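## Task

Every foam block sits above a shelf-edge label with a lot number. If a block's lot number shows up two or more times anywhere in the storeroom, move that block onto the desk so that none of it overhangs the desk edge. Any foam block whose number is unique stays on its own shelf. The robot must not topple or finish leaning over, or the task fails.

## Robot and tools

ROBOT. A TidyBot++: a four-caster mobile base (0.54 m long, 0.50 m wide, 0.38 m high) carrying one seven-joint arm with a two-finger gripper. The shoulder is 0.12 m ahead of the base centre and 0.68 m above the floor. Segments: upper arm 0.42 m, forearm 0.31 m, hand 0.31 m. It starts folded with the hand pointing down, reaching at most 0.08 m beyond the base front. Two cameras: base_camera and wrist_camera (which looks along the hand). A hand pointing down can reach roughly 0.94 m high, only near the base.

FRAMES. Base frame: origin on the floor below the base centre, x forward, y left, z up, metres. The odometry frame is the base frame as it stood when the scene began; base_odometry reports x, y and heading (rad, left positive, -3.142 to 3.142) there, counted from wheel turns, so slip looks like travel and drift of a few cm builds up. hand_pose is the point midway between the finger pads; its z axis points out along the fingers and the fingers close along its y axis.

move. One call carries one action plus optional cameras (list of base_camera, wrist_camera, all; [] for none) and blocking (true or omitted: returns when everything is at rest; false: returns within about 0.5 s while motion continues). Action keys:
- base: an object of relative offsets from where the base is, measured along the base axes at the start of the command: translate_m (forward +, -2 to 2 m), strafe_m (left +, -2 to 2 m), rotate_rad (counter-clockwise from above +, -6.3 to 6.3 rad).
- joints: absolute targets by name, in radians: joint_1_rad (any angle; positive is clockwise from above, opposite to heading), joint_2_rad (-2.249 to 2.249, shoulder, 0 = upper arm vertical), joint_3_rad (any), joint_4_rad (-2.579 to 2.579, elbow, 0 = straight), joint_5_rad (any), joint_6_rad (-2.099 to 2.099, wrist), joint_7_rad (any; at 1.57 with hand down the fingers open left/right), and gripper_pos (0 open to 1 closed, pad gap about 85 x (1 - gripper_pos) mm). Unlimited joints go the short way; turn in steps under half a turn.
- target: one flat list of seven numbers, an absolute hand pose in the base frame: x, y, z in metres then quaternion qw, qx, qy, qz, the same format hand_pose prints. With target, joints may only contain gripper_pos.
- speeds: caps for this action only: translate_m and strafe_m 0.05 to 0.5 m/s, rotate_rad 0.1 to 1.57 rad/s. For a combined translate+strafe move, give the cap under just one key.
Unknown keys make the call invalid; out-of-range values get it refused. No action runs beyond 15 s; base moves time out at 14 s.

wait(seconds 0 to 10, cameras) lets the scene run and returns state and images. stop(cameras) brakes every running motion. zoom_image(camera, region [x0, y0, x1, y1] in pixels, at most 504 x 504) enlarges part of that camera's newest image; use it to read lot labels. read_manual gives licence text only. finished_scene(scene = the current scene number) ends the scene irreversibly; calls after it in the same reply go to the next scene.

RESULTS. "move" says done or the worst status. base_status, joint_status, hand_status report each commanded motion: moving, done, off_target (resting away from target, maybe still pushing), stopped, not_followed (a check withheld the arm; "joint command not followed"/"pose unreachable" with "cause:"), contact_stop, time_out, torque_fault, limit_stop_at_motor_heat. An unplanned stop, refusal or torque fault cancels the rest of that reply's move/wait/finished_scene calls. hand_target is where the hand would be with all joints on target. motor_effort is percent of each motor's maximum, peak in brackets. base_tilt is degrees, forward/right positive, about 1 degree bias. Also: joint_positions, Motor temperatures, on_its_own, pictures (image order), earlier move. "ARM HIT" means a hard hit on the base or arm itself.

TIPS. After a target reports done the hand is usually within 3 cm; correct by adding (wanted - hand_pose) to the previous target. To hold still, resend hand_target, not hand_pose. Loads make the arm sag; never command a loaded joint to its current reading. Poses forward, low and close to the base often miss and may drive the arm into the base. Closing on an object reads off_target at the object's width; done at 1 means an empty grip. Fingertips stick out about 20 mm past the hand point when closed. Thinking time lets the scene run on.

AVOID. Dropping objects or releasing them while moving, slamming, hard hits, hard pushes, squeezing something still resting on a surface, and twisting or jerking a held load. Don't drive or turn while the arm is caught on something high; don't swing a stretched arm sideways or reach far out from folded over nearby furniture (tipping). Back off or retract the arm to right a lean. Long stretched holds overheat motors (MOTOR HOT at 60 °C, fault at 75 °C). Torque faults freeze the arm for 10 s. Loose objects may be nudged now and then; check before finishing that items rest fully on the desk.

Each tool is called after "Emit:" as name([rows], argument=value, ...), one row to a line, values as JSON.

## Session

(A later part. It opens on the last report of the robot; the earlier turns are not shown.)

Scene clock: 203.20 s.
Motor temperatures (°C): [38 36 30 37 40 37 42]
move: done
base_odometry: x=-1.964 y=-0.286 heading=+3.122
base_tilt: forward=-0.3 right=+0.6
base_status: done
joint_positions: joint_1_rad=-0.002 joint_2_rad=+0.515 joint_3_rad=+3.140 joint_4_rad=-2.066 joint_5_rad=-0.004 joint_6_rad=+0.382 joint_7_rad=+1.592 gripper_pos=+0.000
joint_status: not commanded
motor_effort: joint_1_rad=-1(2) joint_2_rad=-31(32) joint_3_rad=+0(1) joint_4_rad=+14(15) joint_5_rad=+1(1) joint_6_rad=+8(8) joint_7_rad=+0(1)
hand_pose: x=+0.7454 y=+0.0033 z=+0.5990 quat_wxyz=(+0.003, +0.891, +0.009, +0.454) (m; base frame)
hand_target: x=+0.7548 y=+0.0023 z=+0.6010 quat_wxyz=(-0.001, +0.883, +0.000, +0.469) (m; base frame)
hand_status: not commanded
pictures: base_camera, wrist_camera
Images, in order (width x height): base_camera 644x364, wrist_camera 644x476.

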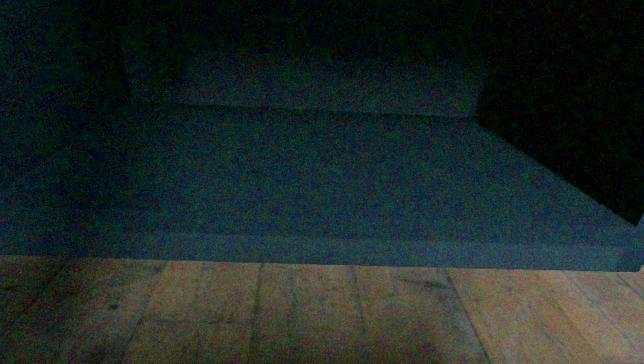

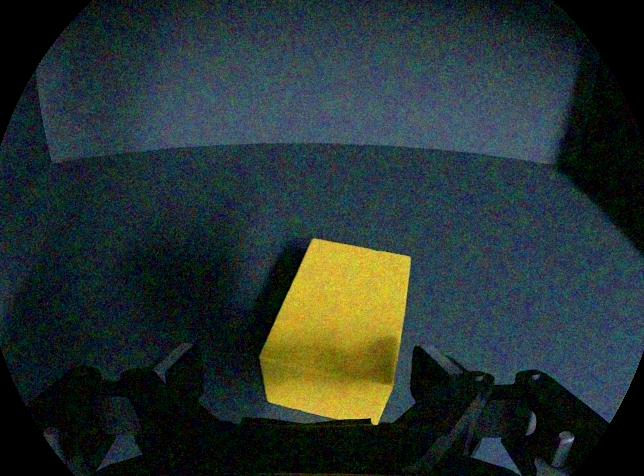

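Emit:
move(base={"strafe_m":-0.01}, cameras=[])

Emit:
move(base={"translate_m":0.03}, speeds={"translate_m":0.1})

Emit:
move(joints={"gripper_pos":0.5})

Scene clock: 203.97 s.
Motor temperatures (°C): [38 36 30 37 40 37 42]
move: done
base_odometry: x=-1.964 y=-0.276 heading=+3.122
base_tilt: forward=-0.3 right=+0.6
base_status: done
joint_positions: joint_1_rad=+0.000 joint_2_rad=+0.515 joint_3_rad=+3.140 joint_4_rad=-2.066 joint_5_rad=-0.004 joint_6_rad=+0.382 joint_7_rad=+1.592 gripper_pos=+0.000
joint_status: not commanded
motor_effort: joint_1_rad=-1(3) joint_2_rad=-30(32) joint_3_rad=+0(2) joint_4_rad=+13(14) joint_5_rad=+1(1) joint_6_rad=+7(8) joint_7_rad=+0(1)
hand_pose: x=+0.7454 y=+0.0023 z=+0.5990 quat_wxyz=(+0.004, +0.891, +0.008, +0.454) (m; base frame)
hand_target: x=+0.7548 y=+0.0023 z=+0.6010 quat_wxyz=(-0.001, +0.883, +0.000, +0.469) (m; base frame)
hand_status: not commanded
pictures: none
No camera images: "cameras" was empty.

Scene clock: 204.83 s.
Motor temperatures (°C): [38 36 30 37 40 37 42]
move: done
base_odometry: x=-1.994 y=-0.276 heading=+3.122
base_tilt: forward=-0.3 right=+0.6
base_status: done
joint_positions: joint_1_rad=+0.000 joint_2_rad=+0.516 joint_3_rad=+3.140 joint_4_rad=-2.065 joint_5_rad=-0.004 joint_6_rad=+0.382 joint_7_rad=+1.592 gripper_pos=+0.000
joint_status: not commanded
motor_effort: joint_1_rad=+0(3) joint_2_rad=-30(33) joint_3_rad=+0(2) joint_4_rad=+14(15) joint_5_rad=+1(1) joint_6_rad=+7(8) joint_7_rad=+0(1)
hand_pose: x=+0.7458 y=+0.0023 z=+0.5988 quat_wxyz=(+0.004, +0.891, +0.008, +0.454) (m; base frame)
hand_target: x=+0.7548 y=+0.0023 z=+0.6010 quat_wxyz=(-0.001, +0.883, +0.000, +0.469) (m; base frame)
hand_status: not commanded
pictures: base_camera, wrist_camera
Images, in order (width x height): base_camera 644x364, wrist_camera 644x476.

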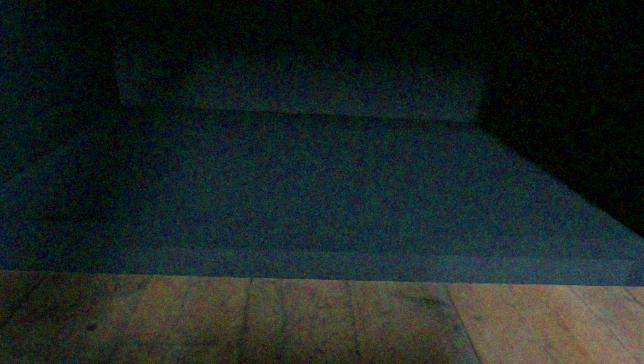

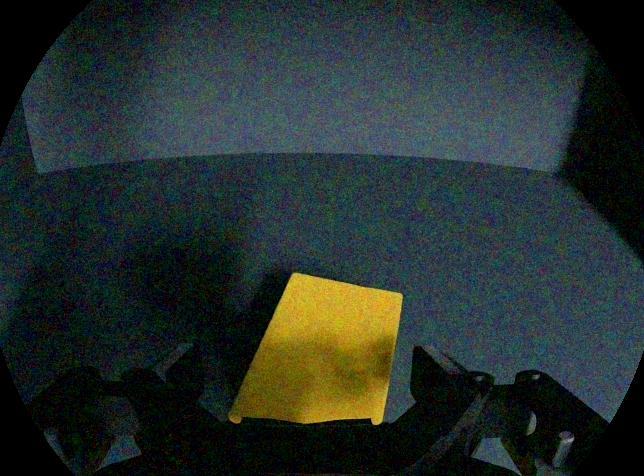

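Scene clock: 205.77 s.
Motor temperatures (°C): [38 36 30 37 40 37 42]
move: done
base_odometry: x=-1.994 y=-0.276 heading=+3.122
base_tilt: forward=-0.3 right=+0.6
base_status: not commanded
joint_positions: joint_1_rad=+0.000 joint_2_rad=+0.514 joint_3_rad=+3.140 joint_4_rad=-2.063 joint_5_rad=-0.004 joint_6_rad=+0.392 joint_7_rad=+1.592 gripper_pos=+0.500
joint_status: all done
motor_effort: joint_1_rad=+0(1) joint_2_rad=-30(32) joint_3_rad=+0(1) joint_4_rad=+13(14) joint_5_rad=+1(1) joint_6_rad=+7(8) joint_7_rad=+0(1)
hand_pose: x=+0.7485 y=+0.0023 z=+0.6031 quat_wxyz=(+0.004, +0.888, +0.008, +0.460) (m; base frame)
hand_target: x=+0.7548 y=+0.0023 z=+0.6010 quat_wxyz=(-0.001, +0.883, +0.000, +0.469) (m; base frame)
hand_status: not commanded
pictures: base_camera, wrist_camera
Images, in order (width x height): base_camera 644x364, wrist_camera 644x476.

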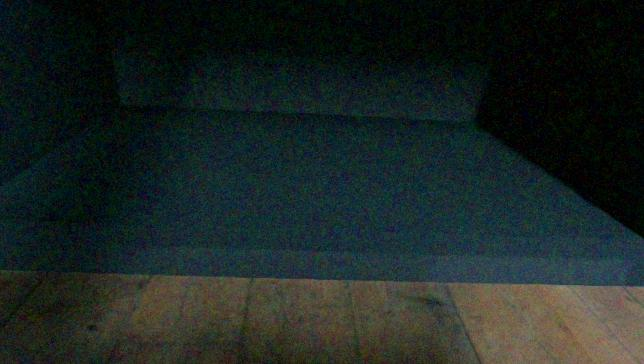

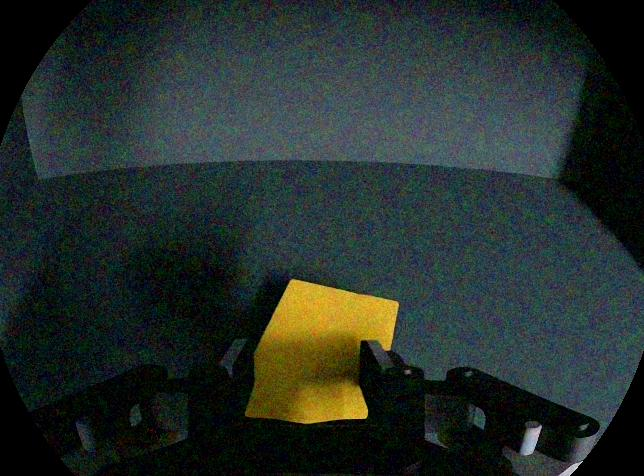

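Emit:
move(joints={"gripper_pos":0}, cameras=[])

Emit:
move(base={"translate_m":-0.1}, cameras=[])

Emit:
move(joints={"joint_2_rad":0.592,"joint_6_rad":0.46})

Scene clock: 206.80 s.
Motor temperatures (°C): [38 36 30 37 40 37 42]
move: done
base_odometry: x=-1.994 y=-0.276 heading=+3.122
base_tilt: forward=-0.3 right=+0.6
base_status: not commanded
joint_positions: joint_1_rad=+0.000 joint_2_rad=+0.514 joint_3_rad=+3.140 joint_4_rad=-2.063 joint_5_rad=-0.004 joint_6_rad=+0.392 joint_7_rad=+1.592 gripper_pos=+0.000
joint_status: all done
motor_effort: joint_1_rad=+0(1) joint_2_rad=-31(31) joint_3_rad=+0(1) joint_4_rad=+14(14) joint_5_rad=+1(1) joint_6_rad=+7(8) joint_7_rad=+0(0)
hand_pose: x=+0.7485 y=+0.0023 z=+0.6031 quat_wxyz=(+0.004, +0.888, +0.008, +0.460) (m; base frame)
hand_target: x=+0.7548 y=+0.0023 z=+0.6010 quat_wxyz=(-0.001, +0.883, +0.000, +0.469) (m; base frame)
hand_status: not commanded
pictures: none
No camera images: "cameras" was empty.

Scene clock: 208.10 s.
Motor temperatures (°C): [38 36 30 37 40 37 42]
move: done
base_odometry: x=-1.894 y=-0.277 heading=+3.122
base_tilt: forward=-0.3 right=+0.6
base_status: done
joint_positions: joint_1_rad=+0.000 joint_2_rad=+0.515 joint_3_rad=+3.140 joint_4_rad=-2.063 joint_5_rad=-0.004 joint_6_rad=+0.392 joint_7_rad=+1.592 gripper_pos=+0.000
joint_status: not commanded
motor_effort: joint_1_rad=+0(3) joint_2_rad=-31(35) joint_3_rad=+0(2) joint_4_rad=+13(15) joint_5_rad=+1(1) joint_6_rad=+8(8) joint_7_rad=+0(0)
hand_pose: x=+0.7484 y=+0.0024 z=+0.6027 quat_wxyz=(+0.004, +0.888, +0.008, +0.460) (m; base frame)
hand_target: x=+0.7548 y=+0.0023 z=+0.6010 quat_wxyz=(-0.001, +0.883, +0.000, +0.469) (m; base frame)
hand_status: not commanded
pictures: none
No camera images: "cameras" was empty.

Scene clock: 208.93 s.
Motor temperatures (°C): [38 36 30 37 40 37 42]
move: done
base_odometry: x=-1.894 y=-0.277 heading=+3.122
base_tilt: forward=-0.3 right=+0.6
base_status: not commanded
joint_positions: joint_1_rad=+0.000 joint_2_rad=+0.570 joint_3_rad=+3.140 joint_4_rad=-2.063 joint_5_rad=-0.004 joint_6_rad=+0.411 joint_7_rad=+1.592 gripper_pos=+0.000
joint_status: all done
motor_effort: joint_1_rad=-1(1) joint_2_rad=-32(34) joint_3_rad=+0(0) joint_4_rad=+13(14) joint_5_rad=+1(1) joint_6_rad=+7(8) joint_7_rad=+0(1)
hand_pose: x=+0.7466 y=+0.0023 z=+0.5725 quat_wxyz=(+0.004, +0.896, +0.008, +0.443) (m; base frame)
hand_target: x=+0.7548 y=+0.0023 z=+0.5724 quat_wxyz=(-0.001, +0.889, +0.000, +0.457) (m; base frame)
hand_status: not commanded
pictures: base_camera, wrist_camera
Images, in order (width x height): base_camera 644x364, wrist_camera 644x476.

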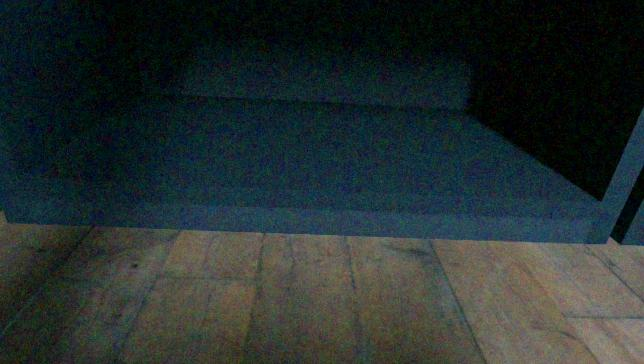

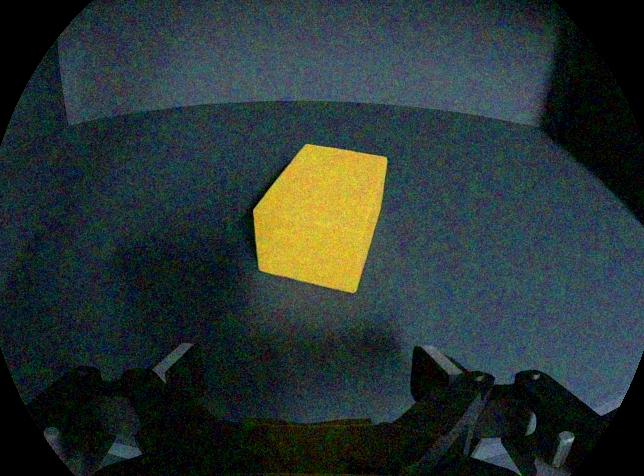

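Emit:
move(base={"translate_m":0.1}, speeds={"translate_m":0.1})

Emit:
move(joints={"gripper_pos":0.45})

Scene clock: 212.47 s.
Motor temperatures (°C): [38 36 30 37 40 37 42]
move: done
base_odometry: x=-1.994 y=-0.275 heading=+3.121
base_tilt: forward=-0.3 right=+0.6
base_status: done
joint_positions: joint_1_rad=+0.000 joint_2_rad=+0.571 joint_3_rad=+3.140 joint_4_rad=-2.063 joint_5_rad=-0.004 joint_6_rad=+0.411 joint_7_rad=+1.592 gripper_pos=+0.000
joint_status: not commanded
motor_effort: joint_1_rad=-1(3) joint_2_rad=-31(33) joint_3_rad=+0(2) joint_4_rad=+12(14) joint_5_rad=+1(1) joint_6_rad=+7(8) joint_7_rad=+0(1)
hand_pose: x=+0.7466 y=+0.0023 z=+0.5723 quat_wxyz=(+0.004, +0.896, +0.008, +0.443) (m; base frame)
hand_target: x=+0.7548 y=+0.0023 z=+0.5724 quat_wxyz=(-0.001, +0.889, +0.000, +0.457) (m; base frame)
hand_status: not commanded
pictures: base_camera, wrist_camera
Images, in order (width x height): base_camera 644x364, wrist_camera 644x476.

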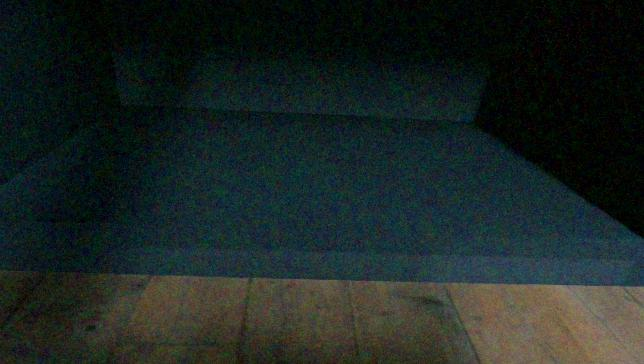

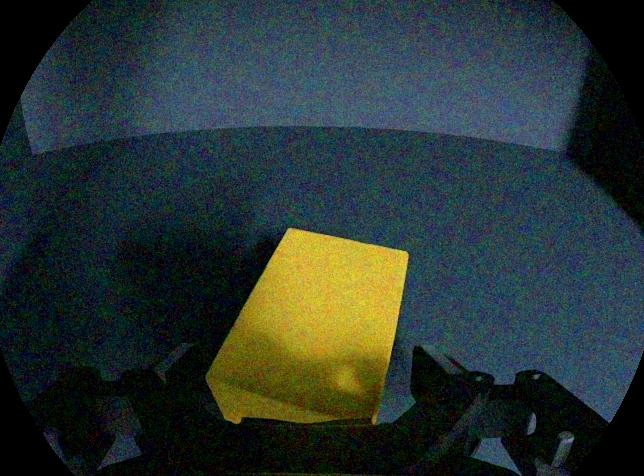

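Scene clock: 213.27 s.
Motor temperatures (°C): [38 36 30 37 40 37 42]
move: off_target
base_odometry: x=-1.994 y=-0.275 heading=+3.121
base_tilt: forward=-0.3 right=+0.6
base_status: not commanded
joint_positions: joint_1_rad=+0.000 joint_2_rad=+0.570 joint_3_rad=+3.140 joint_4_rad=-2.063 joint_5_rad=-0.004 joint_6_rad=+0.417 joint_7_rad=+1.592 gripper_pos=+0.357
joint_status: gripper_pos off_target (ended at +0.357, target +0.450)
motor_effort: joint_1_rad=+0(1) joint_2_rad=-30(33) joint_3_rad=+0(1) joint_4_rad=+12(13) joint_5_rad=+1(1) joint_6_rad=+7(8) joint_7_rad=+0(1)
hand_pose: x=+0.7478 y=+0.0023 z=+0.5742 quat_wxyz=(+0.004, +0.895, +0.008, +0.446) (m; base frame)
hand_target: x=+0.7548 y=+0.0023 z=+0.5724 quat_wxyz=(-0.001, +0.889, +0.000, +0.457) (m; base frame)
hand_status: not commanded
pictures: base_camera, wrist_camera
Images, in order (width x height): base_camera 644x364, wrist_camera 644x476.

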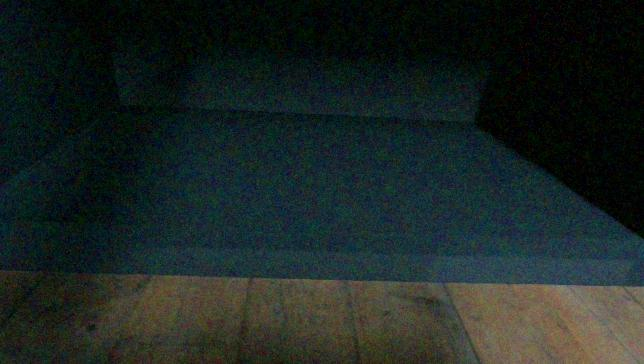

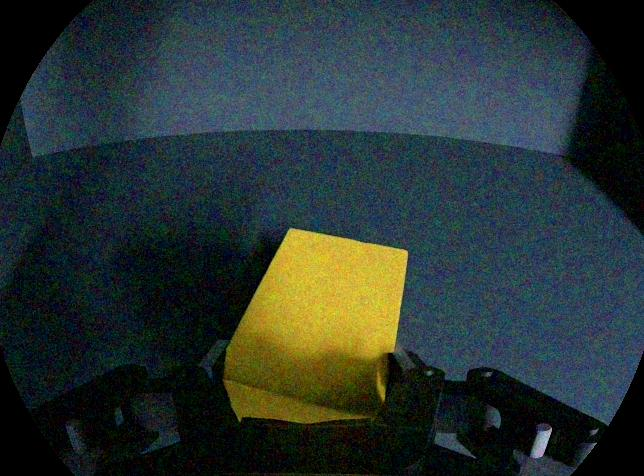

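Emit:
move(joints={"gripper_pos":0}, cameras=[])

Emit:
move(base={"translate_m":0.03}, speeds={"translate_m":0.1})

Emit:
move(joints={"gripper_pos":0.6})

Scene clock: 214.27 s.
Motor temperatures (°C): [38 36 30 37 40 37 42]
move: done
base_odometry: x=-1.994 y=-0.275 heading=+3.121
base_tilt: forward=-0.3 right=+0.6
base_status: not commanded
joint_positions: joint_1_rad=+0.000 joint_2_rad=+0.570 joint_3_rad=+3.140 joint_4_rad=-2.063 joint_5_rad=-0.004 joint_6_rad=+0.417 joint_7_rad=+1.592 gripper_pos=+0.000
joint_status: all done
motor_effort: joint_1_rad=-1(1) joint_2_rad=-32(33) joint_3_rad=-1(1) joint_4_rad=+13(13) joint_5_rad=+1(1) joint_6_rad=+7(8) joint_7_rad=+0(1)
hand_pose: x=+0.7478 y=+0.0023 z=+0.5741 quat_wxyz=(+0.004, +0.895, +0.008, +0.446) (m; base frame)
hand_target: x=+0.7548 y=+0.0023 z=+0.5724 quat_wxyz=(-0.001, +0.889, +0.000, +0.457) (m; base frame)
hand_status: not commanded
pictures: none
No camera images: "cameras" was empty.

Scene clock: 215.13 s.
Motor temperatures (°C): [38 36 30 37 40 37 42]
move: done
base_odometry: x=-2.024 y=-0.274 heading=+3.121
base_tilt: forward=-0.3 right=+0.6
base_status: done
joint_positions: joint_1_rad=+0.000 joint_2_rad=+0.571 joint_3_rad=+3.140 joint_4_rad=-2.063 joint_5_rad=-0.004 joint_6_rad=+0.417 joint_7_rad=+1.592 gripper_pos=+0.000
joint_status: not commanded
motor_effort: joint_1_rad=-1(2) joint_2_rad=-31(33) joint_3_rad=+0(1) joint_4_rad=+12(14) joint_5_rad=+1(1) joint_6_rad=+8(8) joint_7_rad=+0(0)
hand_pose: x=+0.7478 y=+0.0023 z=+0.5735 quat_wxyz=(+0.004, +0.895, +0.008, +0.446) (m; base frame)
hand_target: x=+0.7548 y=+0.0023 z=+0.5724 quat_wxyz=(-0.001, +0.889, +0.000, +0.457) (m; base frame)
hand_status: not commanded
pictures: base_camera, wrist_camera
Images, in order (width x height): base_camera 644x364, wrist_camera 644x476.

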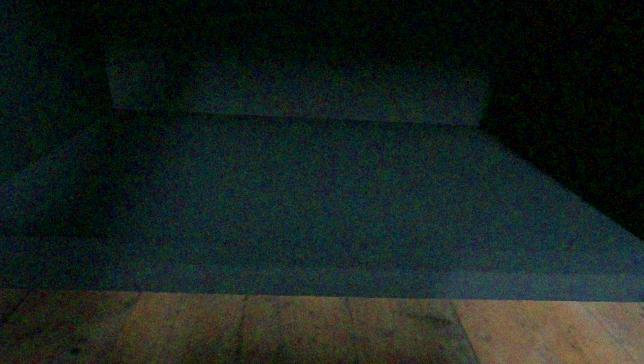

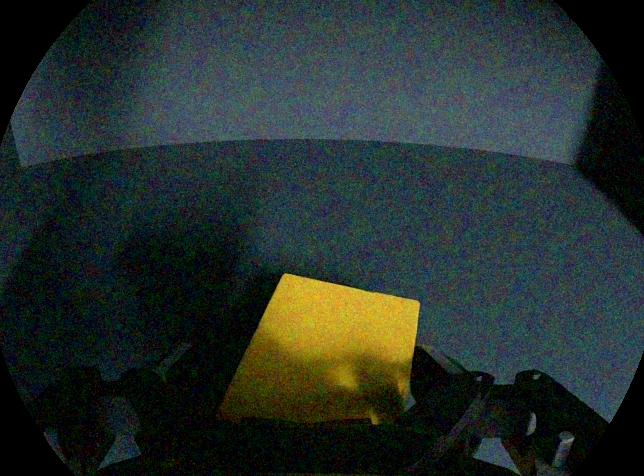

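Scene clock: 216.00 s.
Motor temperatures (°C): [38 36 30 37 40 37 42]
move: off_target
base_odometry: x=-2.024 y=-0.274 heading=+3.121
base_tilt: forward=-0.3 right=+0.6
base_status: not commanded
joint_positions: joint_1_rad=+0.000 joint_2_rad=+0.570 joint_3_rad=+3.140 joint_4_rad=-2.062 joint_5_rad=-0.004 joint_6_rad=+0.421 joint_7_rad=+1.592 gripper_pos=+0.381
joint_status: gripper_pos off_target (ended at +0.381, target +0.600)
motor_effort: joint_1_rad=+0(1) joint_2_rad=-31(32) joint_3_rad=+0(2) joint_4_rad=+12(13) joint_5_rad=+1(1) joint_6_rad=+7(8) joint_7_rad=+0(1)
hand_pose: x=+0.7488 y=+0.0023 z=+0.5754 quat_wxyz=(+0.004, +0.894, +0.008, +0.448) (m; base frame)
hand_target: x=+0.7548 y=+0.0023 z=+0.5724 quat_wxyz=(-0.001, +0.889, +0.000, +0.457) (m; base frame)
hand_status: not commanded
pictures: base_camera, wrist_camera
Images, in order (width x height): base_camera 644x364, wrist_camera 644x476.

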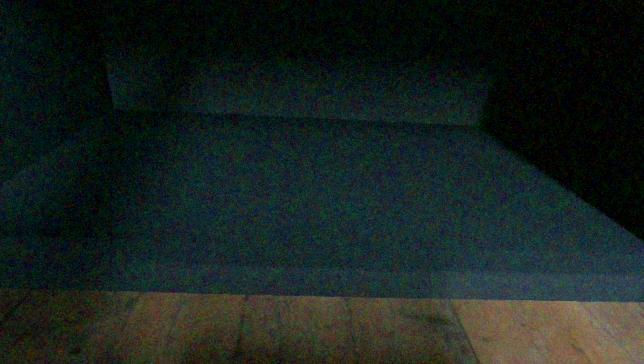

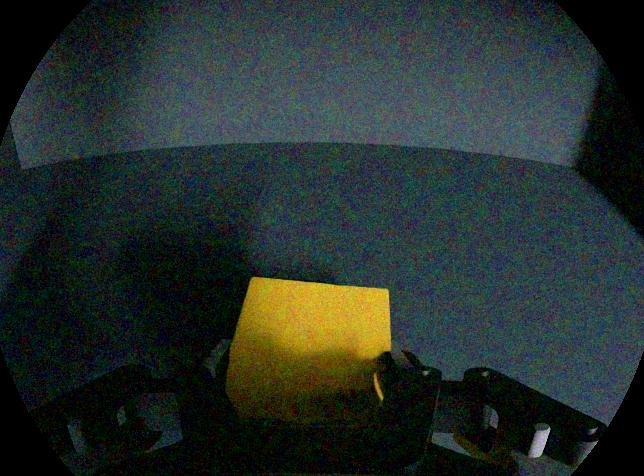

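Emit:
move(joints={"joint_2_rad":0.5}, cameras=[])

Emit:
move(base={"translate_m":-0.5}, cameras=["wrist_camera"])

Emit:
move(base={"translate_m":-1.3,"rotate_rad":-1.553}, joints={"joint_2_rad":-0.5,"joint_4_rad":-1.7,"joint_6_rad":-1.05})

Scene clock: 217.27 s.
Motor temperatures (°C): [38 36 30 37 40 37 42]
move: done
base_odometry: x=-2.024 y=-0.274 heading=+3.121
base_tilt: forward=-0.3 right=+0.6
base_status: not commanded
joint_positions: joint_1_rad=+0.000 joint_2_rad=+0.494 joint_3_rad=+3.140 joint_4_rad=-2.062 joint_5_rad=-0.004 joint_6_rad=+0.421 joint_7_rad=+1.592 gripper_pos=+0.381
joint_status: all done
motor_effort: joint_1_rad=+0(1) joint_2_rad=-30(34) joint_3_rad=+0(1) joint_4_rad=+15(15) joint_5_rad=+1(1) joint_6_rad=+8(8) joint_7_rad=+0(0)
hand_pose: x=+0.7551 y=+0.0023 z=+0.6237 quat_wxyz=(+0.004, +0.876, +0.008, +0.482) (m; base frame)
hand_target: x=+0.7621 y=+0.0023 z=+0.6313 quat_wxyz=(-0.001, +0.867, +0.000, +0.498) (m; base frame)
hand_status: not commanded
pictures: none
No camera images: "cameras" was empty.

Scene clock: 219.80 s.
Motor temperatures (°C): [38 36 30 37 40 37 42]
move: done
base_odometry: x=-1.524 y=-0.284 heading=+3.121
base_tilt: forward=-0.3 right=+0.6
base_status: done
joint_positions: joint_1_rad=+0.000 joint_2_rad=+0.491 joint_3_rad=+3.140 joint_4_rad=-2.062 joint_5_rad=-0.004 joint_6_rad=+0.421 joint_7_rad=+1.592 gripper_pos=+0.381
joint_status: not commanded
motor_effort: joint_1_rad=+0(3) joint_2_rad=-31(33) joint_3_rad=+0(2) joint_4_rad=+14(16) joint_5_rad=+1(1) joint_6_rad=+7(9) joint_7_rad=+0(1)
hand_pose: x=+0.7555 y=+0.0024 z=+0.6257 quat_wxyz=(+0.004, +0.875, +0.008, +0.484) (m; base frame)
hand_target: x=+0.7621 y=+0.0023 z=+0.6313 quat_wxyz=(-0.001, +0.867, +0.000, +0.498) (m; base frame)
hand_status: not commanded
pictures: wrist_camera
Images, in order (width x height): wrist_camera 644x476.

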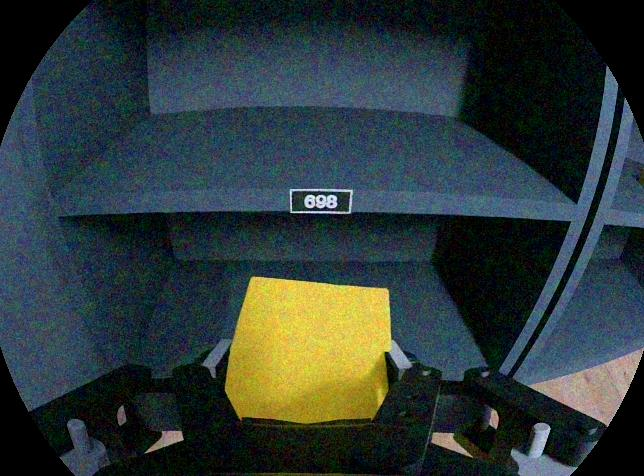

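Scene clock: 224.17 s.
Motor temperatures (°C): [38 36 30 37 40 37 42]
move: done
base_odometry: x=-0.224 y=-0.311 heading=+1.567
base_tilt: forward=-0.3 right=+0.6
base_status: done
joint_positions: joint_1_rad=+0.001 joint_2_rad=-0.494 joint_3_rad=+3.140 joint_4_rad=-1.716 joint_5_rad=-0.004 joint_6_rad=-1.002 joint_7_rad=+1.592 gripper_pos=+0.381
joint_status: all done
motor_effort: joint_1_rad=+0(3) joint_2_rad=-3(34) joint_3_rad=+1(3) joint_4_rad=+20(21) joint_5_rad=+1(2) joint_6_rad=+8(9) joint_7_rad=-1(1)
hand_pose: x=+0.4623 y=+0.0026 z=+0.9707 quat_wxyz=(+0.003, +0.896, +0.010, +0.443) (m; base frame)
hand_target: x=+0.4525 y=+0.0020 z=+0.9694 quat_wxyz=(+0.000, +0.902, +0.000, +0.431) (m; base frame)
hand_status: not commanded
pictures: base_camera, wrist_camera
Images, in order (width x height): base_camera 644x364, wrist_camera 644x476.

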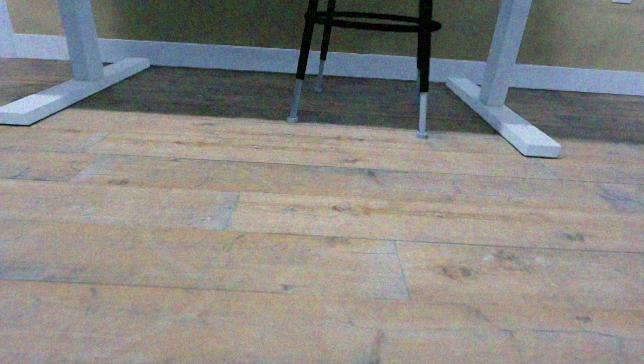

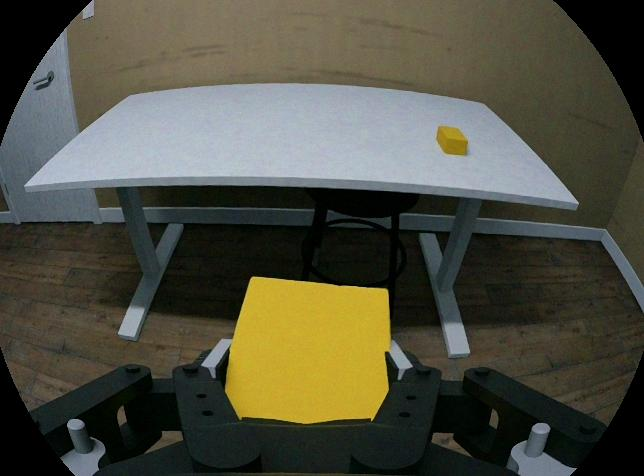

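Emit:
move(base={"translate_m":0.57}, joints={"joint_2_rad":0.18,"joint_4_rad":-1.55,"joint_6_rad":-0.45})

Emit:
move(joints={"joint_2_rad":0.255,"joint_4_rad":-1.78,"joint_6_rad":-0.14}, cameras=[])

Emit:
move(joints={"joint_2_rad":0.28,"joint_4_rad":-1.805,"joint_6_rad":-0.09}, cameras=["wrist_camera"])

Emit:
move(joints={"joint_2_rad":0.3,"joint_4_rad":-1.825,"joint_6_rad":-0.05}, cameras=["wrist_camera"])

Scene clock: 227.03 s.
Motor temperatures (°C): [38 36 30 37 40 37 42]
move: done
base_odometry: x=-0.222 y=+0.259 heading=+1.567
base_tilt: forward=-0.3 right=+0.6
base_status: done
joint_positions: joint_1_rad=+0.001 joint_2_rad=+0.175 joint_3_rad=+3.140 joint_4_rad=-1.564 joint_5_rad=-0.004 joint_6_rad=-0.506 joint_7_rad=+1.592 gripper_pos=+0.381
joint_status: all done
motor_effort: joint_1_rad=-1(1) joint_2_rad=-27(31) joint_3_rad=+0(1) joint_4_rad=+21(22) joint_5_rad=+1(1) joint_6_rad=+7(9) joint_7_rad=+0(1)
hand_pose: x=+0.7453 y=+0.0023 z=+0.8492 quat_wxyz=(+0.003, +0.901, +0.009, +0.433) (m; base frame)
hand_target: x=+0.7600 y=+0.0023 z=+0.8678 quat_wxyz=(-0.001, +0.887, +0.000, +0.462) (m; base frame)
hand_status: not commanded
pictures: base_camera, wrist_camera
Images, in order (width x height): base_camera 644x364, wrist_camera 644x476.

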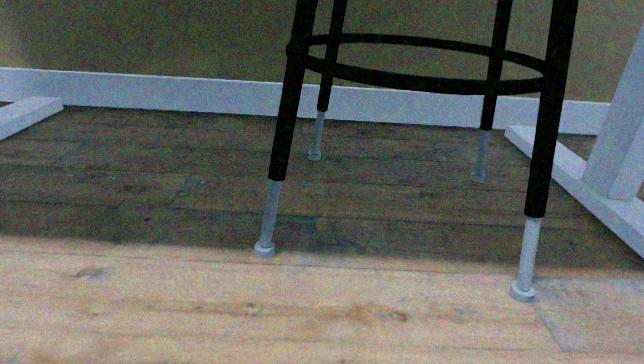

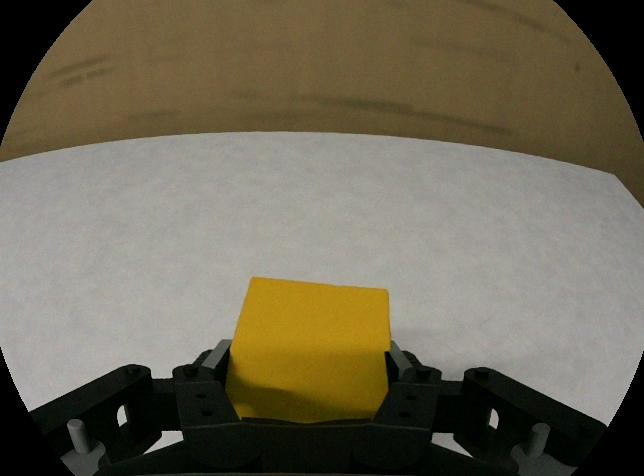

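Scene clock: 228.63 s.
Motor temperatures (°C): [38 36 30 37 40 37 42]
move: done
base_odometry: x=-0.222 y=+0.259 heading=+1.567
base_tilt: forward=-0.3 right=+0.6
base_status: not commanded
joint_positions: joint_1_rad=+0.001 joint_2_rad=+0.239 joint_3_rad=+3.140 joint_4_rad=-1.757 joint_5_rad=-0.004 joint_6_rad=-0.198 joint_7_rad=+1.592 gripper_pos=+0.381
joint_status: all done
motor_effort: joint_1_rad=-1(1) joint_2_rad=-28(31) joint_3_rad=+0(0) joint_4_rad=+21(23) joint_5_rad=+0(1) joint_6_rad=+7(9) joint_7_rad=+0(1)
hand_pose: x=+0.7576 y=+0.0020 z=+0.7789 quat_wxyz=(+0.003, +0.890, +0.008, +0.456) (m; base frame)
hand_target: x=+0.7624 y=+0.0023 z=+0.7714 quat_wxyz=(-0.001, +0.885, +0.000, +0.465) (m; base frame)
hand_status: not commanded
pictures: none
No camera images: "cameras" was empty.

Scene clock: 229.33 s.
Motor temperatures (°C): [38 36 30 37 40 37 42]
move: done
base_odometry: x=-0.222 y=+0.259 heading=+1.567
base_tilt: forward=-0.3 right=+0.6
base_status: not commanded
joint_positions: joint_1_rad=+0.001 joint_2_rad=+0.257 joint_3_rad=+3.140 joint_4_rad=-1.778 joint_5_rad=-0.004 joint_6_rad=-0.140 joint_7_rad=+1.592 gripper_pos=+0.381
joint_status: all done
motor_effort: joint_1_rad=+0(1) joint_2_rad=-28(30) joint_3_rad=+0(0) joint_4_rad=+20(21) joint_5_rad=+1(1) joint_6_rad=+8(8) joint_7_rad=+0(0)
hand_pose: x=+0.7631 y=+0.0019 z=+0.7707 quat_wxyz=(+0.004, +0.886, +0.008, +0.464) (m; base frame)
hand_target: x=+0.7652 y=+0.0023 z=+0.7547 quat_wxyz=(-0.001, +0.885, +0.000, +0.465) (m; base frame)
hand_status: not commanded
pictures: wrist_camera
Images, in order (width x height): wrist_camera 644x476.

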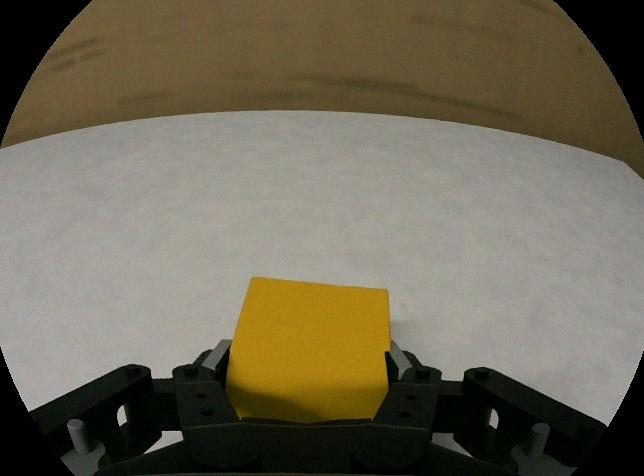

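Scene clock: 229.93 s.
Motor temperatures (°C): [38 36 30 37 40 37 42]
move: done
base_odometry: x=-0.222 y=+0.259 heading=+1.567
base_tilt: forward=-0.3 right=+0.6
base_status: not commanded
joint_positions: joint_1_rad=+0.001 joint_2_rad=+0.270 joint_3_rad=+3.140 joint_4_rad=-1.796 joint_5_rad=-0.004 joint_6_rad=-0.097 joint_7_rad=+1.592 gripper_pos=+0.381
joint_status: all done
motor_effort: joint_1_rad=+0(1) joint_2_rad=-26(29) joint_3_rad=+0(0) joint_4_rad=+19(20) joint_5_rad=+1(1) joint_6_rad=+8(8) joint_7_rad=+0(1)
hand_pose: x=+0.7660 y=+0.0019 z=+0.7644 quat_wxyz=(+0.004, +0.883, +0.008, +0.470) (m; base frame)
hand_target: x=+0.7668 y=+0.0023 z=+0.7415 quat_wxyz=(-0.001, +0.885, +0.000, +0.465) (m; base frame)
hand_status: not commanded
pictures: wrist_camera
Images, in order (width x height): wrist_camera 644x476.

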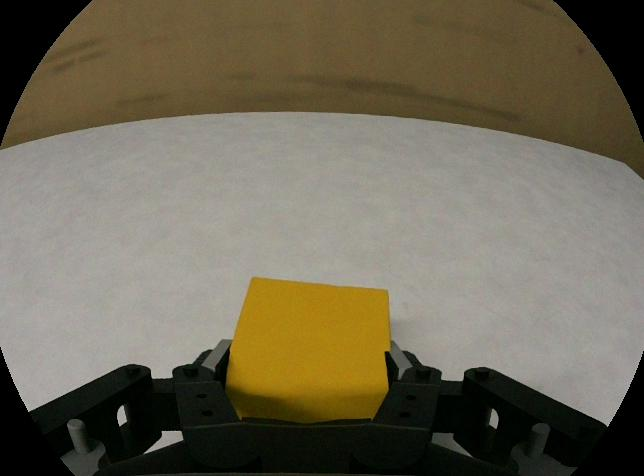

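Contact. Release.

Emit:
move(joints={"joint_2_rad":0.31}, cameras=[])

Emit:
move(joints={"gripper_pos":0.1}, cameras=["wrist_camera"])

Emit:
move(joints={"joint_2_rad":0.1,"joint_4_rad":-1.84,"gripper_pos":0}, cameras=[])

Emit:
move(base={"translate_m":-0.4}, joints={"joint_2_rad":-0.6,"joint_4_rad":-1.7,"joint_6_rad":-1.1}, cameras=["wrist_camera"])

Emit:
move(base={"rotate_rad":1.575,"strafe_m":1.45})

Scene clock: 230.67 s.
Motor temperatures (°C): [38 36 30 37 40 37 42]
move: off_target
base_odometry: x=-0.222 y=+0.259 heading=+1.567
base_tilt: forward=-0.3 right=+0.6
base_status: not commanded
joint_positions: joint_1_rad=+0.001 joint_2_rad=+0.271 joint_3_rad=+3.140 joint_4_rad=-1.796 joint_5_rad=-0.004 joint_6_rad=-0.096 joint_7_rad=+1.592 gripper_pos=+0.381
joint_status: joint_2_rad off_target (ended at +0.271, target +0.310)
motor_effort: joint_1_rad=-1(1) joint_2_rad=-24(26) joint_3_rad=+0(0) joint_4_rad=+18(19) joint_5_rad=+1(1) joint_6_rad=+7(8) joint_7_rad=+0(1)
hand_pose: x=+0.7663 y=+0.0019 z=+0.7641 quat_wxyz=(+0.004, +0.883, +0.008, +0.470) (m; base frame)
hand_target: x=+0.7674 y=+0.0023 z=+0.7350 quat_wxyz=(-0.001, +0.888, +0.000, +0.460) (m; base frame)
hand_status: not commanded
pictures: none
No camera images: "cameras" was empty.

Scene clock: 231.60 s.
Motor temperatures (°C): [38 36 30 37 40 37 42]
move: done
base_odometry: x=-0.222 y=+0.259 heading=+1.567
base_tilt: forward=-0.3 right=+0.6
base_status: not commanded
joint_positions: joint_1_rad=+0.001 joint_2_rad=+0.283 joint_3_rad=+3.140 joint_4_rad=-1.797 joint_5_rad=-0.004 joint_6_rad=-0.091 joint_7_rad=+1.592 gripper_pos=+0.100
joint_status: all done
motor_effort: joint_1_rad=+0(2) joint_2_rad=-26(29) joint_3_rad=+0(1) joint_4_rad=+18(19) joint_5_rad=+1(1) joint_6_rad=+7(8) joint_7_rad=+0(1)
hand_pose: x=+0.7678 y=+0.0018 z=+0.7565 quat_wxyz=(+0.004, +0.885, +0.008, +0.466) (m; base frame)
hand_target: x=+0.7674 y=+0.0023 z=+0.7350 quat_wxyz=(-0.001, +0.888, +0.000, +0.460) (m; base frame)
hand_status: not commanded
pictures: wrist_camera
Images, in order (width x height): wrist_camera 644x476.

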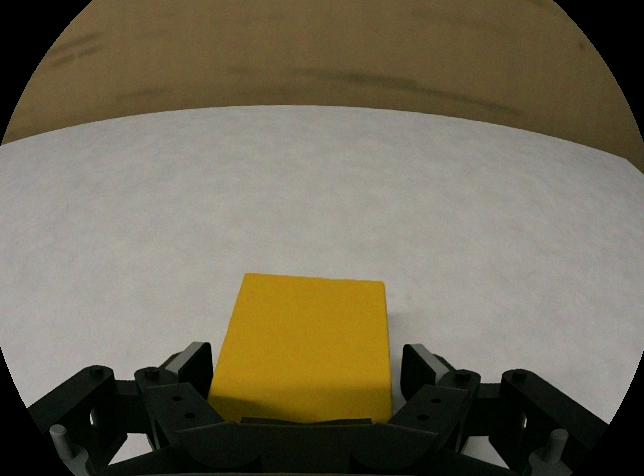

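Scene clock: 232.80 s.
Motor temperatures (°C): [38 36 30 37 40 37 42]
move: done
base_odometry: x=-0.222 y=+0.259 heading=+1.567
base_tilt: forward=-0.3 right=+0.6
base_status: not commanded
joint_positions: joint_1_rad=+0.001 joint_2_rad=+0.089 joint_3_rad=+3.140 joint_4_rad=-1.812 joint_5_rad=-0.004 joint_6_rad=-0.091 joint_7_rad=+1.592 gripper_pos=+0.000
joint_status: all done
motor_effort: joint_1_rad=-1(1) joint_2_rad=-24(32) joint_3_rad=+0(0) joint_4_rad=+21(22) joint_5_rad=+1(1) joint_6_rad=+8(8) joint_7_rad=-1(1)
hand_pose: x=+0.7378 y=+0.0019 z=+0.8721 quat_wxyz=(+0.004, +0.839, +0.008, +0.544) (m; base frame)
hand_target: x=+0.7385 y=+0.0023 z=+0.8603 quat_wxyz=(-0.001, +0.839, +0.000, +0.545) (m; base frame)
hand_status: not commanded
pictures: none
No camera images: "cameras" was empty.

Scene clock: 235.10 s.
Motor temperatures (°C): [38 36 30 37 40 37 42]
move: done
base_odometry: x=-0.223 y=-0.141 heading=+1.567
base_tilt: forward=-0.4 right=+0.6
base_status: done
joint_positions: joint_1_rad=+0.000 joint_2_rad=-0.604 joint_3_rad=+3.140 joint_4_rad=-1.713 joint_5_rad=-0.004 joint_6_rad=-1.048 joint_7_rad=+1.592 gripper_pos=+0.000
joint_status: all done
motor_effort: joint_1_rad=+0(2) joint_2_rad=+2(28) joint_3_rad=+1(3) joint_4_rad=+21(24) joint_5_rad=+0(1) joint_6_rad=+7(9) joint_7_rad=+0(1)
hand_pose: x=+0.4207 y=+0.0027 z=+0.9961 quat_wxyz=(+0.003, +0.881, +0.010, +0.473) (m; base frame)
hand_target: x=+0.4133 y=+0.0020 z=+0.9885 quat_wxyz=(+0.000, +0.891, +0.000, +0.454) (m; base frame)
hand_status: not commanded
pictures: wrist_camera
Images, in order (width x height): wrist_camera 644x476.

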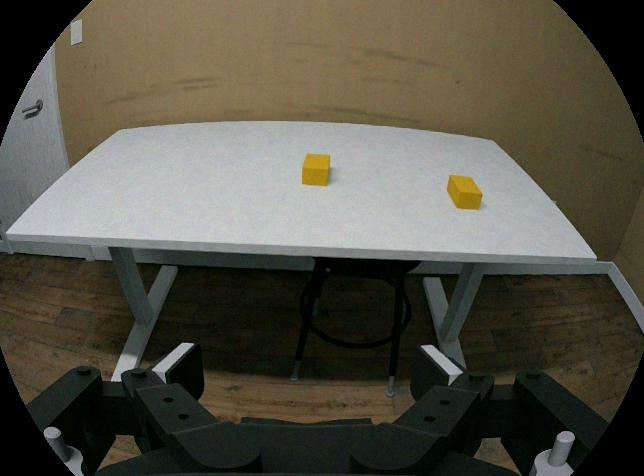

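Scene clock: 239.77 s.
Motor temperatures (°C): [38 36 30 37 40 37 42]
move: done
base_odometry: x=-1.673 y=-0.136 heading=-3.140
base_tilt: forward=-0.3 right=+0.6
base_status: done
joint_positions: joint_1_rad=+0.000 joint_2_rad=-0.601 joint_3_rad=+3.142 joint_4_rad=-1.712 joint_5_rad=-0.004 joint_6_rad=-1.053 joint_7_rad=+1.592 gripper_pos=+0.000
joint_status: not commanded
motor_effort: joint_1_rad=+0(1) joint_2_rad=+1(6) joint_3_rad=+1(2) joint_4_rad=+20(21) joint_5_rad=+0(1) joint_6_rad=+7(8) joint_7_rad=+0(1)
hand_pose: x=+0.4209 y=+0.0021 z=+0.9939 quat_wxyz=(+0.003, +0.883, +0.009, +0.469) (m; base frame)
hand_target: x=+0.4133 y=+0.0020 z=+0.9885 quat_wxyz=(+0.000, +0.891, +0.000, +0.454) (m; base frame)
hand_status: not commanded
pictures: base_camera, wrist_camera
Images, in order (width x height): base_camera 644x364, wrist_camera 644x476.

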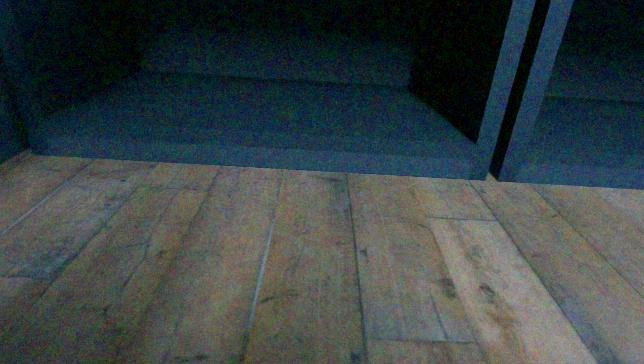

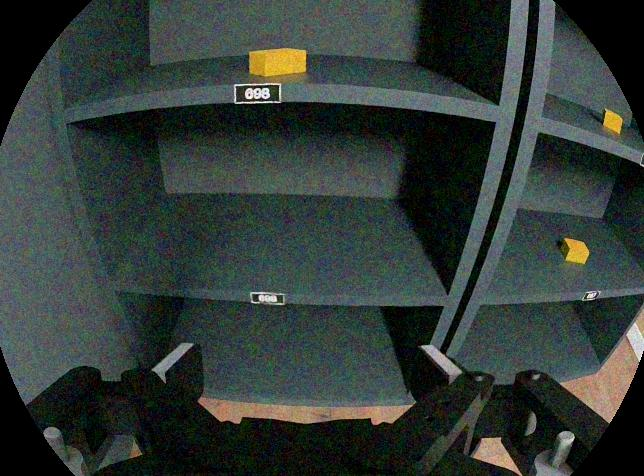

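Emit:
move(base={"strafe_m":0.09}, joints={"joint_2_rad":0.0,"joint_4_rad":-1.06,"joint_6_rad":-0.97})

Scene clock: 241.87 s.
Motor temperatures (°C): [38 36 30 37 40 37 42]
move: done
base_odometry: x=-1.673 y=-0.226 heading=-3.140
base_tilt: forward=-0.3 right=+0.6
base_status: done
joint_positions: joint_1_rad=+0.000 joint_2_rad=-0.015 joint_3_rad=+3.140 joint_4_rad=-1.077 joint_5_rad=-0.004 joint_6_rad=-1.024 joint_7_rad=+1.592 gripper_pos=+0.000
joint_status: all done
motor_effort: joint_1_rad=+0(1) joint_2_rad=-18(20) joint_3_rad=+0(3) joint_4_rad=+20(21) joint_5_rad=+1(2) joint_6_rad=+8(9) joint_7_rad=+0(1)
hand_pose: x=+0.6581 y=+0.0032 z=+1.1023 quat_wxyz=(+0.003, +0.864, +0.010, +0.504) (m; base frame)
hand_target: x=+0.6723 y=+0.0022 z=+1.1183 quat_wxyz=(-0.001, +0.849, +0.000, +0.528) (m; base frame)
hand_status: not commanded
pictures: base_camera, wrist_camera
Images, in order (width x height): base_camera 644x364, wrist_camera 644x476.

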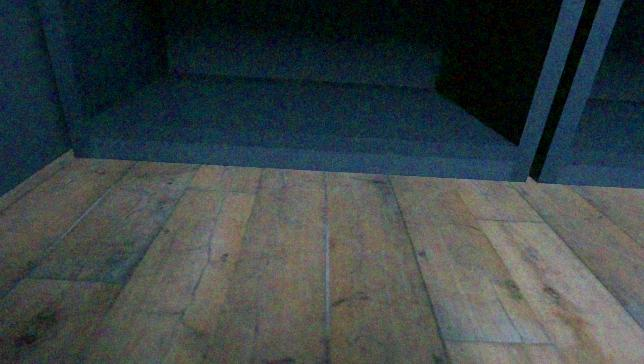

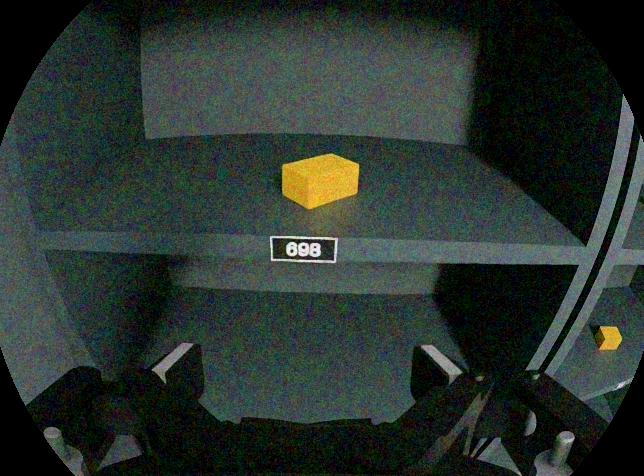

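Emit:
move(base={"strafe_m":-0.042,"translate_m":0.1}, joints={"joint_2_rad":0.16,"gripper_pos":1}, cameras=[])

Emit:
move(base={"translate_m":0.16}, speeds={"translate_m":0.2})

Scene clock: 243.70 s.
Motor temperatures (°C): [38 36 30 37 40 37 42]
move: done
base_odometry: x=-1.774 y=-0.184 heading=-3.140
base_tilt: forward=-0.3 right=+0.6
base_status: done
joint_positions: joint_1_rad=+0.000 joint_2_rad=+0.152 joint_3_rad=+3.140 joint_4_rad=-1.066 joint_5_rad=-0.004 joint_6_rad=-1.020 joint_7_rad=+1.592 gripper_pos=+0.999
joint_status: all done
motor_effort: joint_1_rad=+0(2) joint_2_rad=-25(33) joint_3_rad=+0(1) joint_4_rad=+21(23) joint_5_rad=+1(1) joint_6_rad=+7(8) joint_7_rad=+0(1)
hand_pose: x=+0.7221 y=+0.0031 z=+1.0141 quat_wxyz=(+0.002, +0.899, +0.010, +0.437) (m; base frame)
hand_target: x=+0.7347 y=+0.0022 z=+1.0246 quat_wxyz=(-0.001, +0.889, +0.000, +0.458) (m; base frame)
hand_status: not commanded
pictures: none
No camera images: "cameras" was empty.

Scene clock: 245.30 s.
Motor temperatures (°C): [38 36 30 37 40 37 42]
move: done
base_odometry: x=-1.934 y=-0.184 heading=-3.140
base_tilt: forward=-0.3 right=+0.6
base_status: done
joint_positions: joint_1_rad=+0.000 joint_2_rad=+0.153 joint_3_rad=+3.140 joint_4_rad=-1.061 joint_5_rad=-0.004 joint_6_rad=-1.009 joint_7_rad=+1.592 gripper_pos=+0.999
joint_status: not commanded
motor_effort: joint_1_rad=+0(2) joint_2_rad=-25(29) joint_3_rad=+0(2) joint_4_rad=+21(22) joint_5_rad=+1(2) joint_6_rad=+7(18) joint_7_rad=+0(1)
hand_pose: x=+0.7251 y=+0.0032 z=+1.0187 quat_wxyz=(+0.002, +0.896, +0.010, +0.444) (m; base frame)
hand_target: x=+0.7347 y=+0.0022 z=+1.0246 quat_wxyz=(-0.001, +0.889, +0.000, +0.458) (m; base frame)
hand_status: not commanded
pictures: base_camera, wrist_camera
Images, in order (width x height): base_camera 644x364, wrist_camera 644x476.

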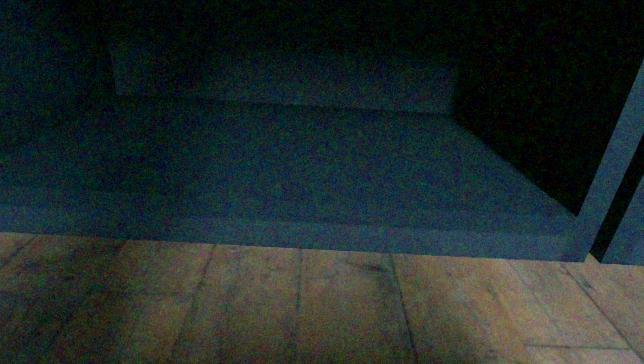

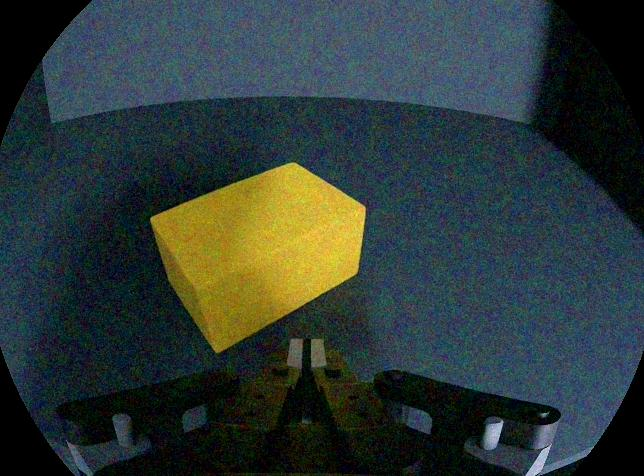

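Emit:
move(base={"strafe_m":-0.015}, joints={"joint_2_rad":0.14}, cameras=[])

Emit:
move(base={"translate_m":0.1}, speeds={"translate_m":0.1})

Scene clock: 246.23 s.
Motor temperatures (°C): [38 36 30 37 40 37 42]
move: done
base_odometry: x=-1.934 y=-0.169 heading=-3.140
base_tilt: forward=-0.3 right=+0.6
base_status: done
joint_positions: joint_1_rad=+0.002 joint_2_rad=+0.142 joint_3_rad=+3.140 joint_4_rad=-1.061 joint_5_rad=-0.004 joint_6_rad=-1.009 joint_7_rad=+1.592 gripper_pos=+0.999
joint_status: all done
motor_effort: joint_1_rad=+0(3) joint_2_rad=-25(27) joint_3_rad=+0(2) joint_4_rad=+21(22) joint_5_rad=+1(2) joint_6_rad=+7(7) joint_7_rad=+0(0)
hand_pose: x=+0.7214 y=+0.0022 z=+1.0253 quat_wxyz=(+0.003, +0.894, +0.009, +0.448) (m; base frame)
hand_target: x=+0.7277 y=+0.0022 z=+1.0368 quat_wxyz=(-0.001, +0.884, +0.000, +0.467) (m; base frame)
hand_status: not commanded
pictures: none
No camera images: "cameras" was empty.

Scene clock: 247.83 s.
Motor temperatures (°C): [38 36 30 37 40 37 42]
move: done
base_odometry: x=-2.034 y=-0.169 heading=-3.140
base_tilt: forward=-0.3 right=+0.6
base_status: done
joint_positions: joint_1_rad=+0.001 joint_2_rad=+0.135 joint_3_rad=+3.140 joint_4_rad=-1.061 joint_5_rad=-0.004 joint_6_rad=-1.009 joint_7_rad=+1.592 gripper_pos=+0.999
joint_status: not commanded
motor_effort: joint_1_rad=-1(2) joint_2_rad=-24(28) joint_3_rad=+0(2) joint_4_rad=+20(22) joint_5_rad=+1(1) joint_6_rad=+7(8) joint_7_rad=+0(0)
hand_pose: x=+0.7189 y=+0.0022 z=+1.0296 quat_wxyz=(+0.003, +0.892, +0.009, +0.452) (m; base frame)
hand_target: x=+0.7277 y=+0.0022 z=+1.0368 quat_wxyz=(-0.001, +0.884, +0.000, +0.467) (m; base frame)
hand_status: not commanded
pictures: base_camera, wrist_camera
Images, in order (width x height): base_camera 644x364, wrist_camera 644x476.

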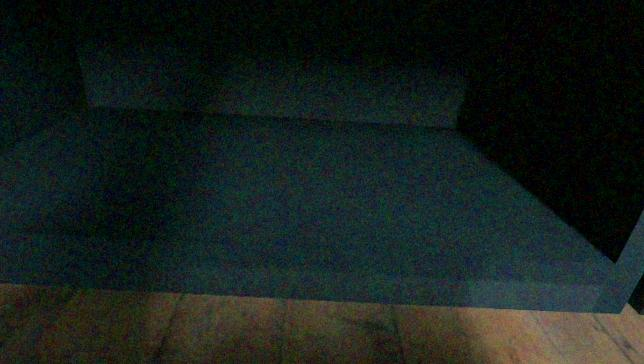

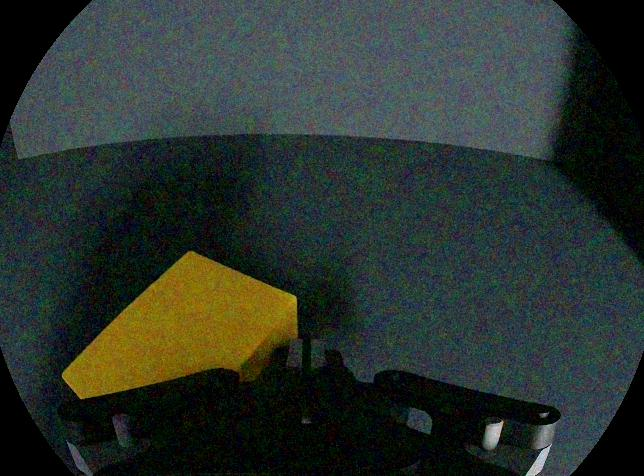

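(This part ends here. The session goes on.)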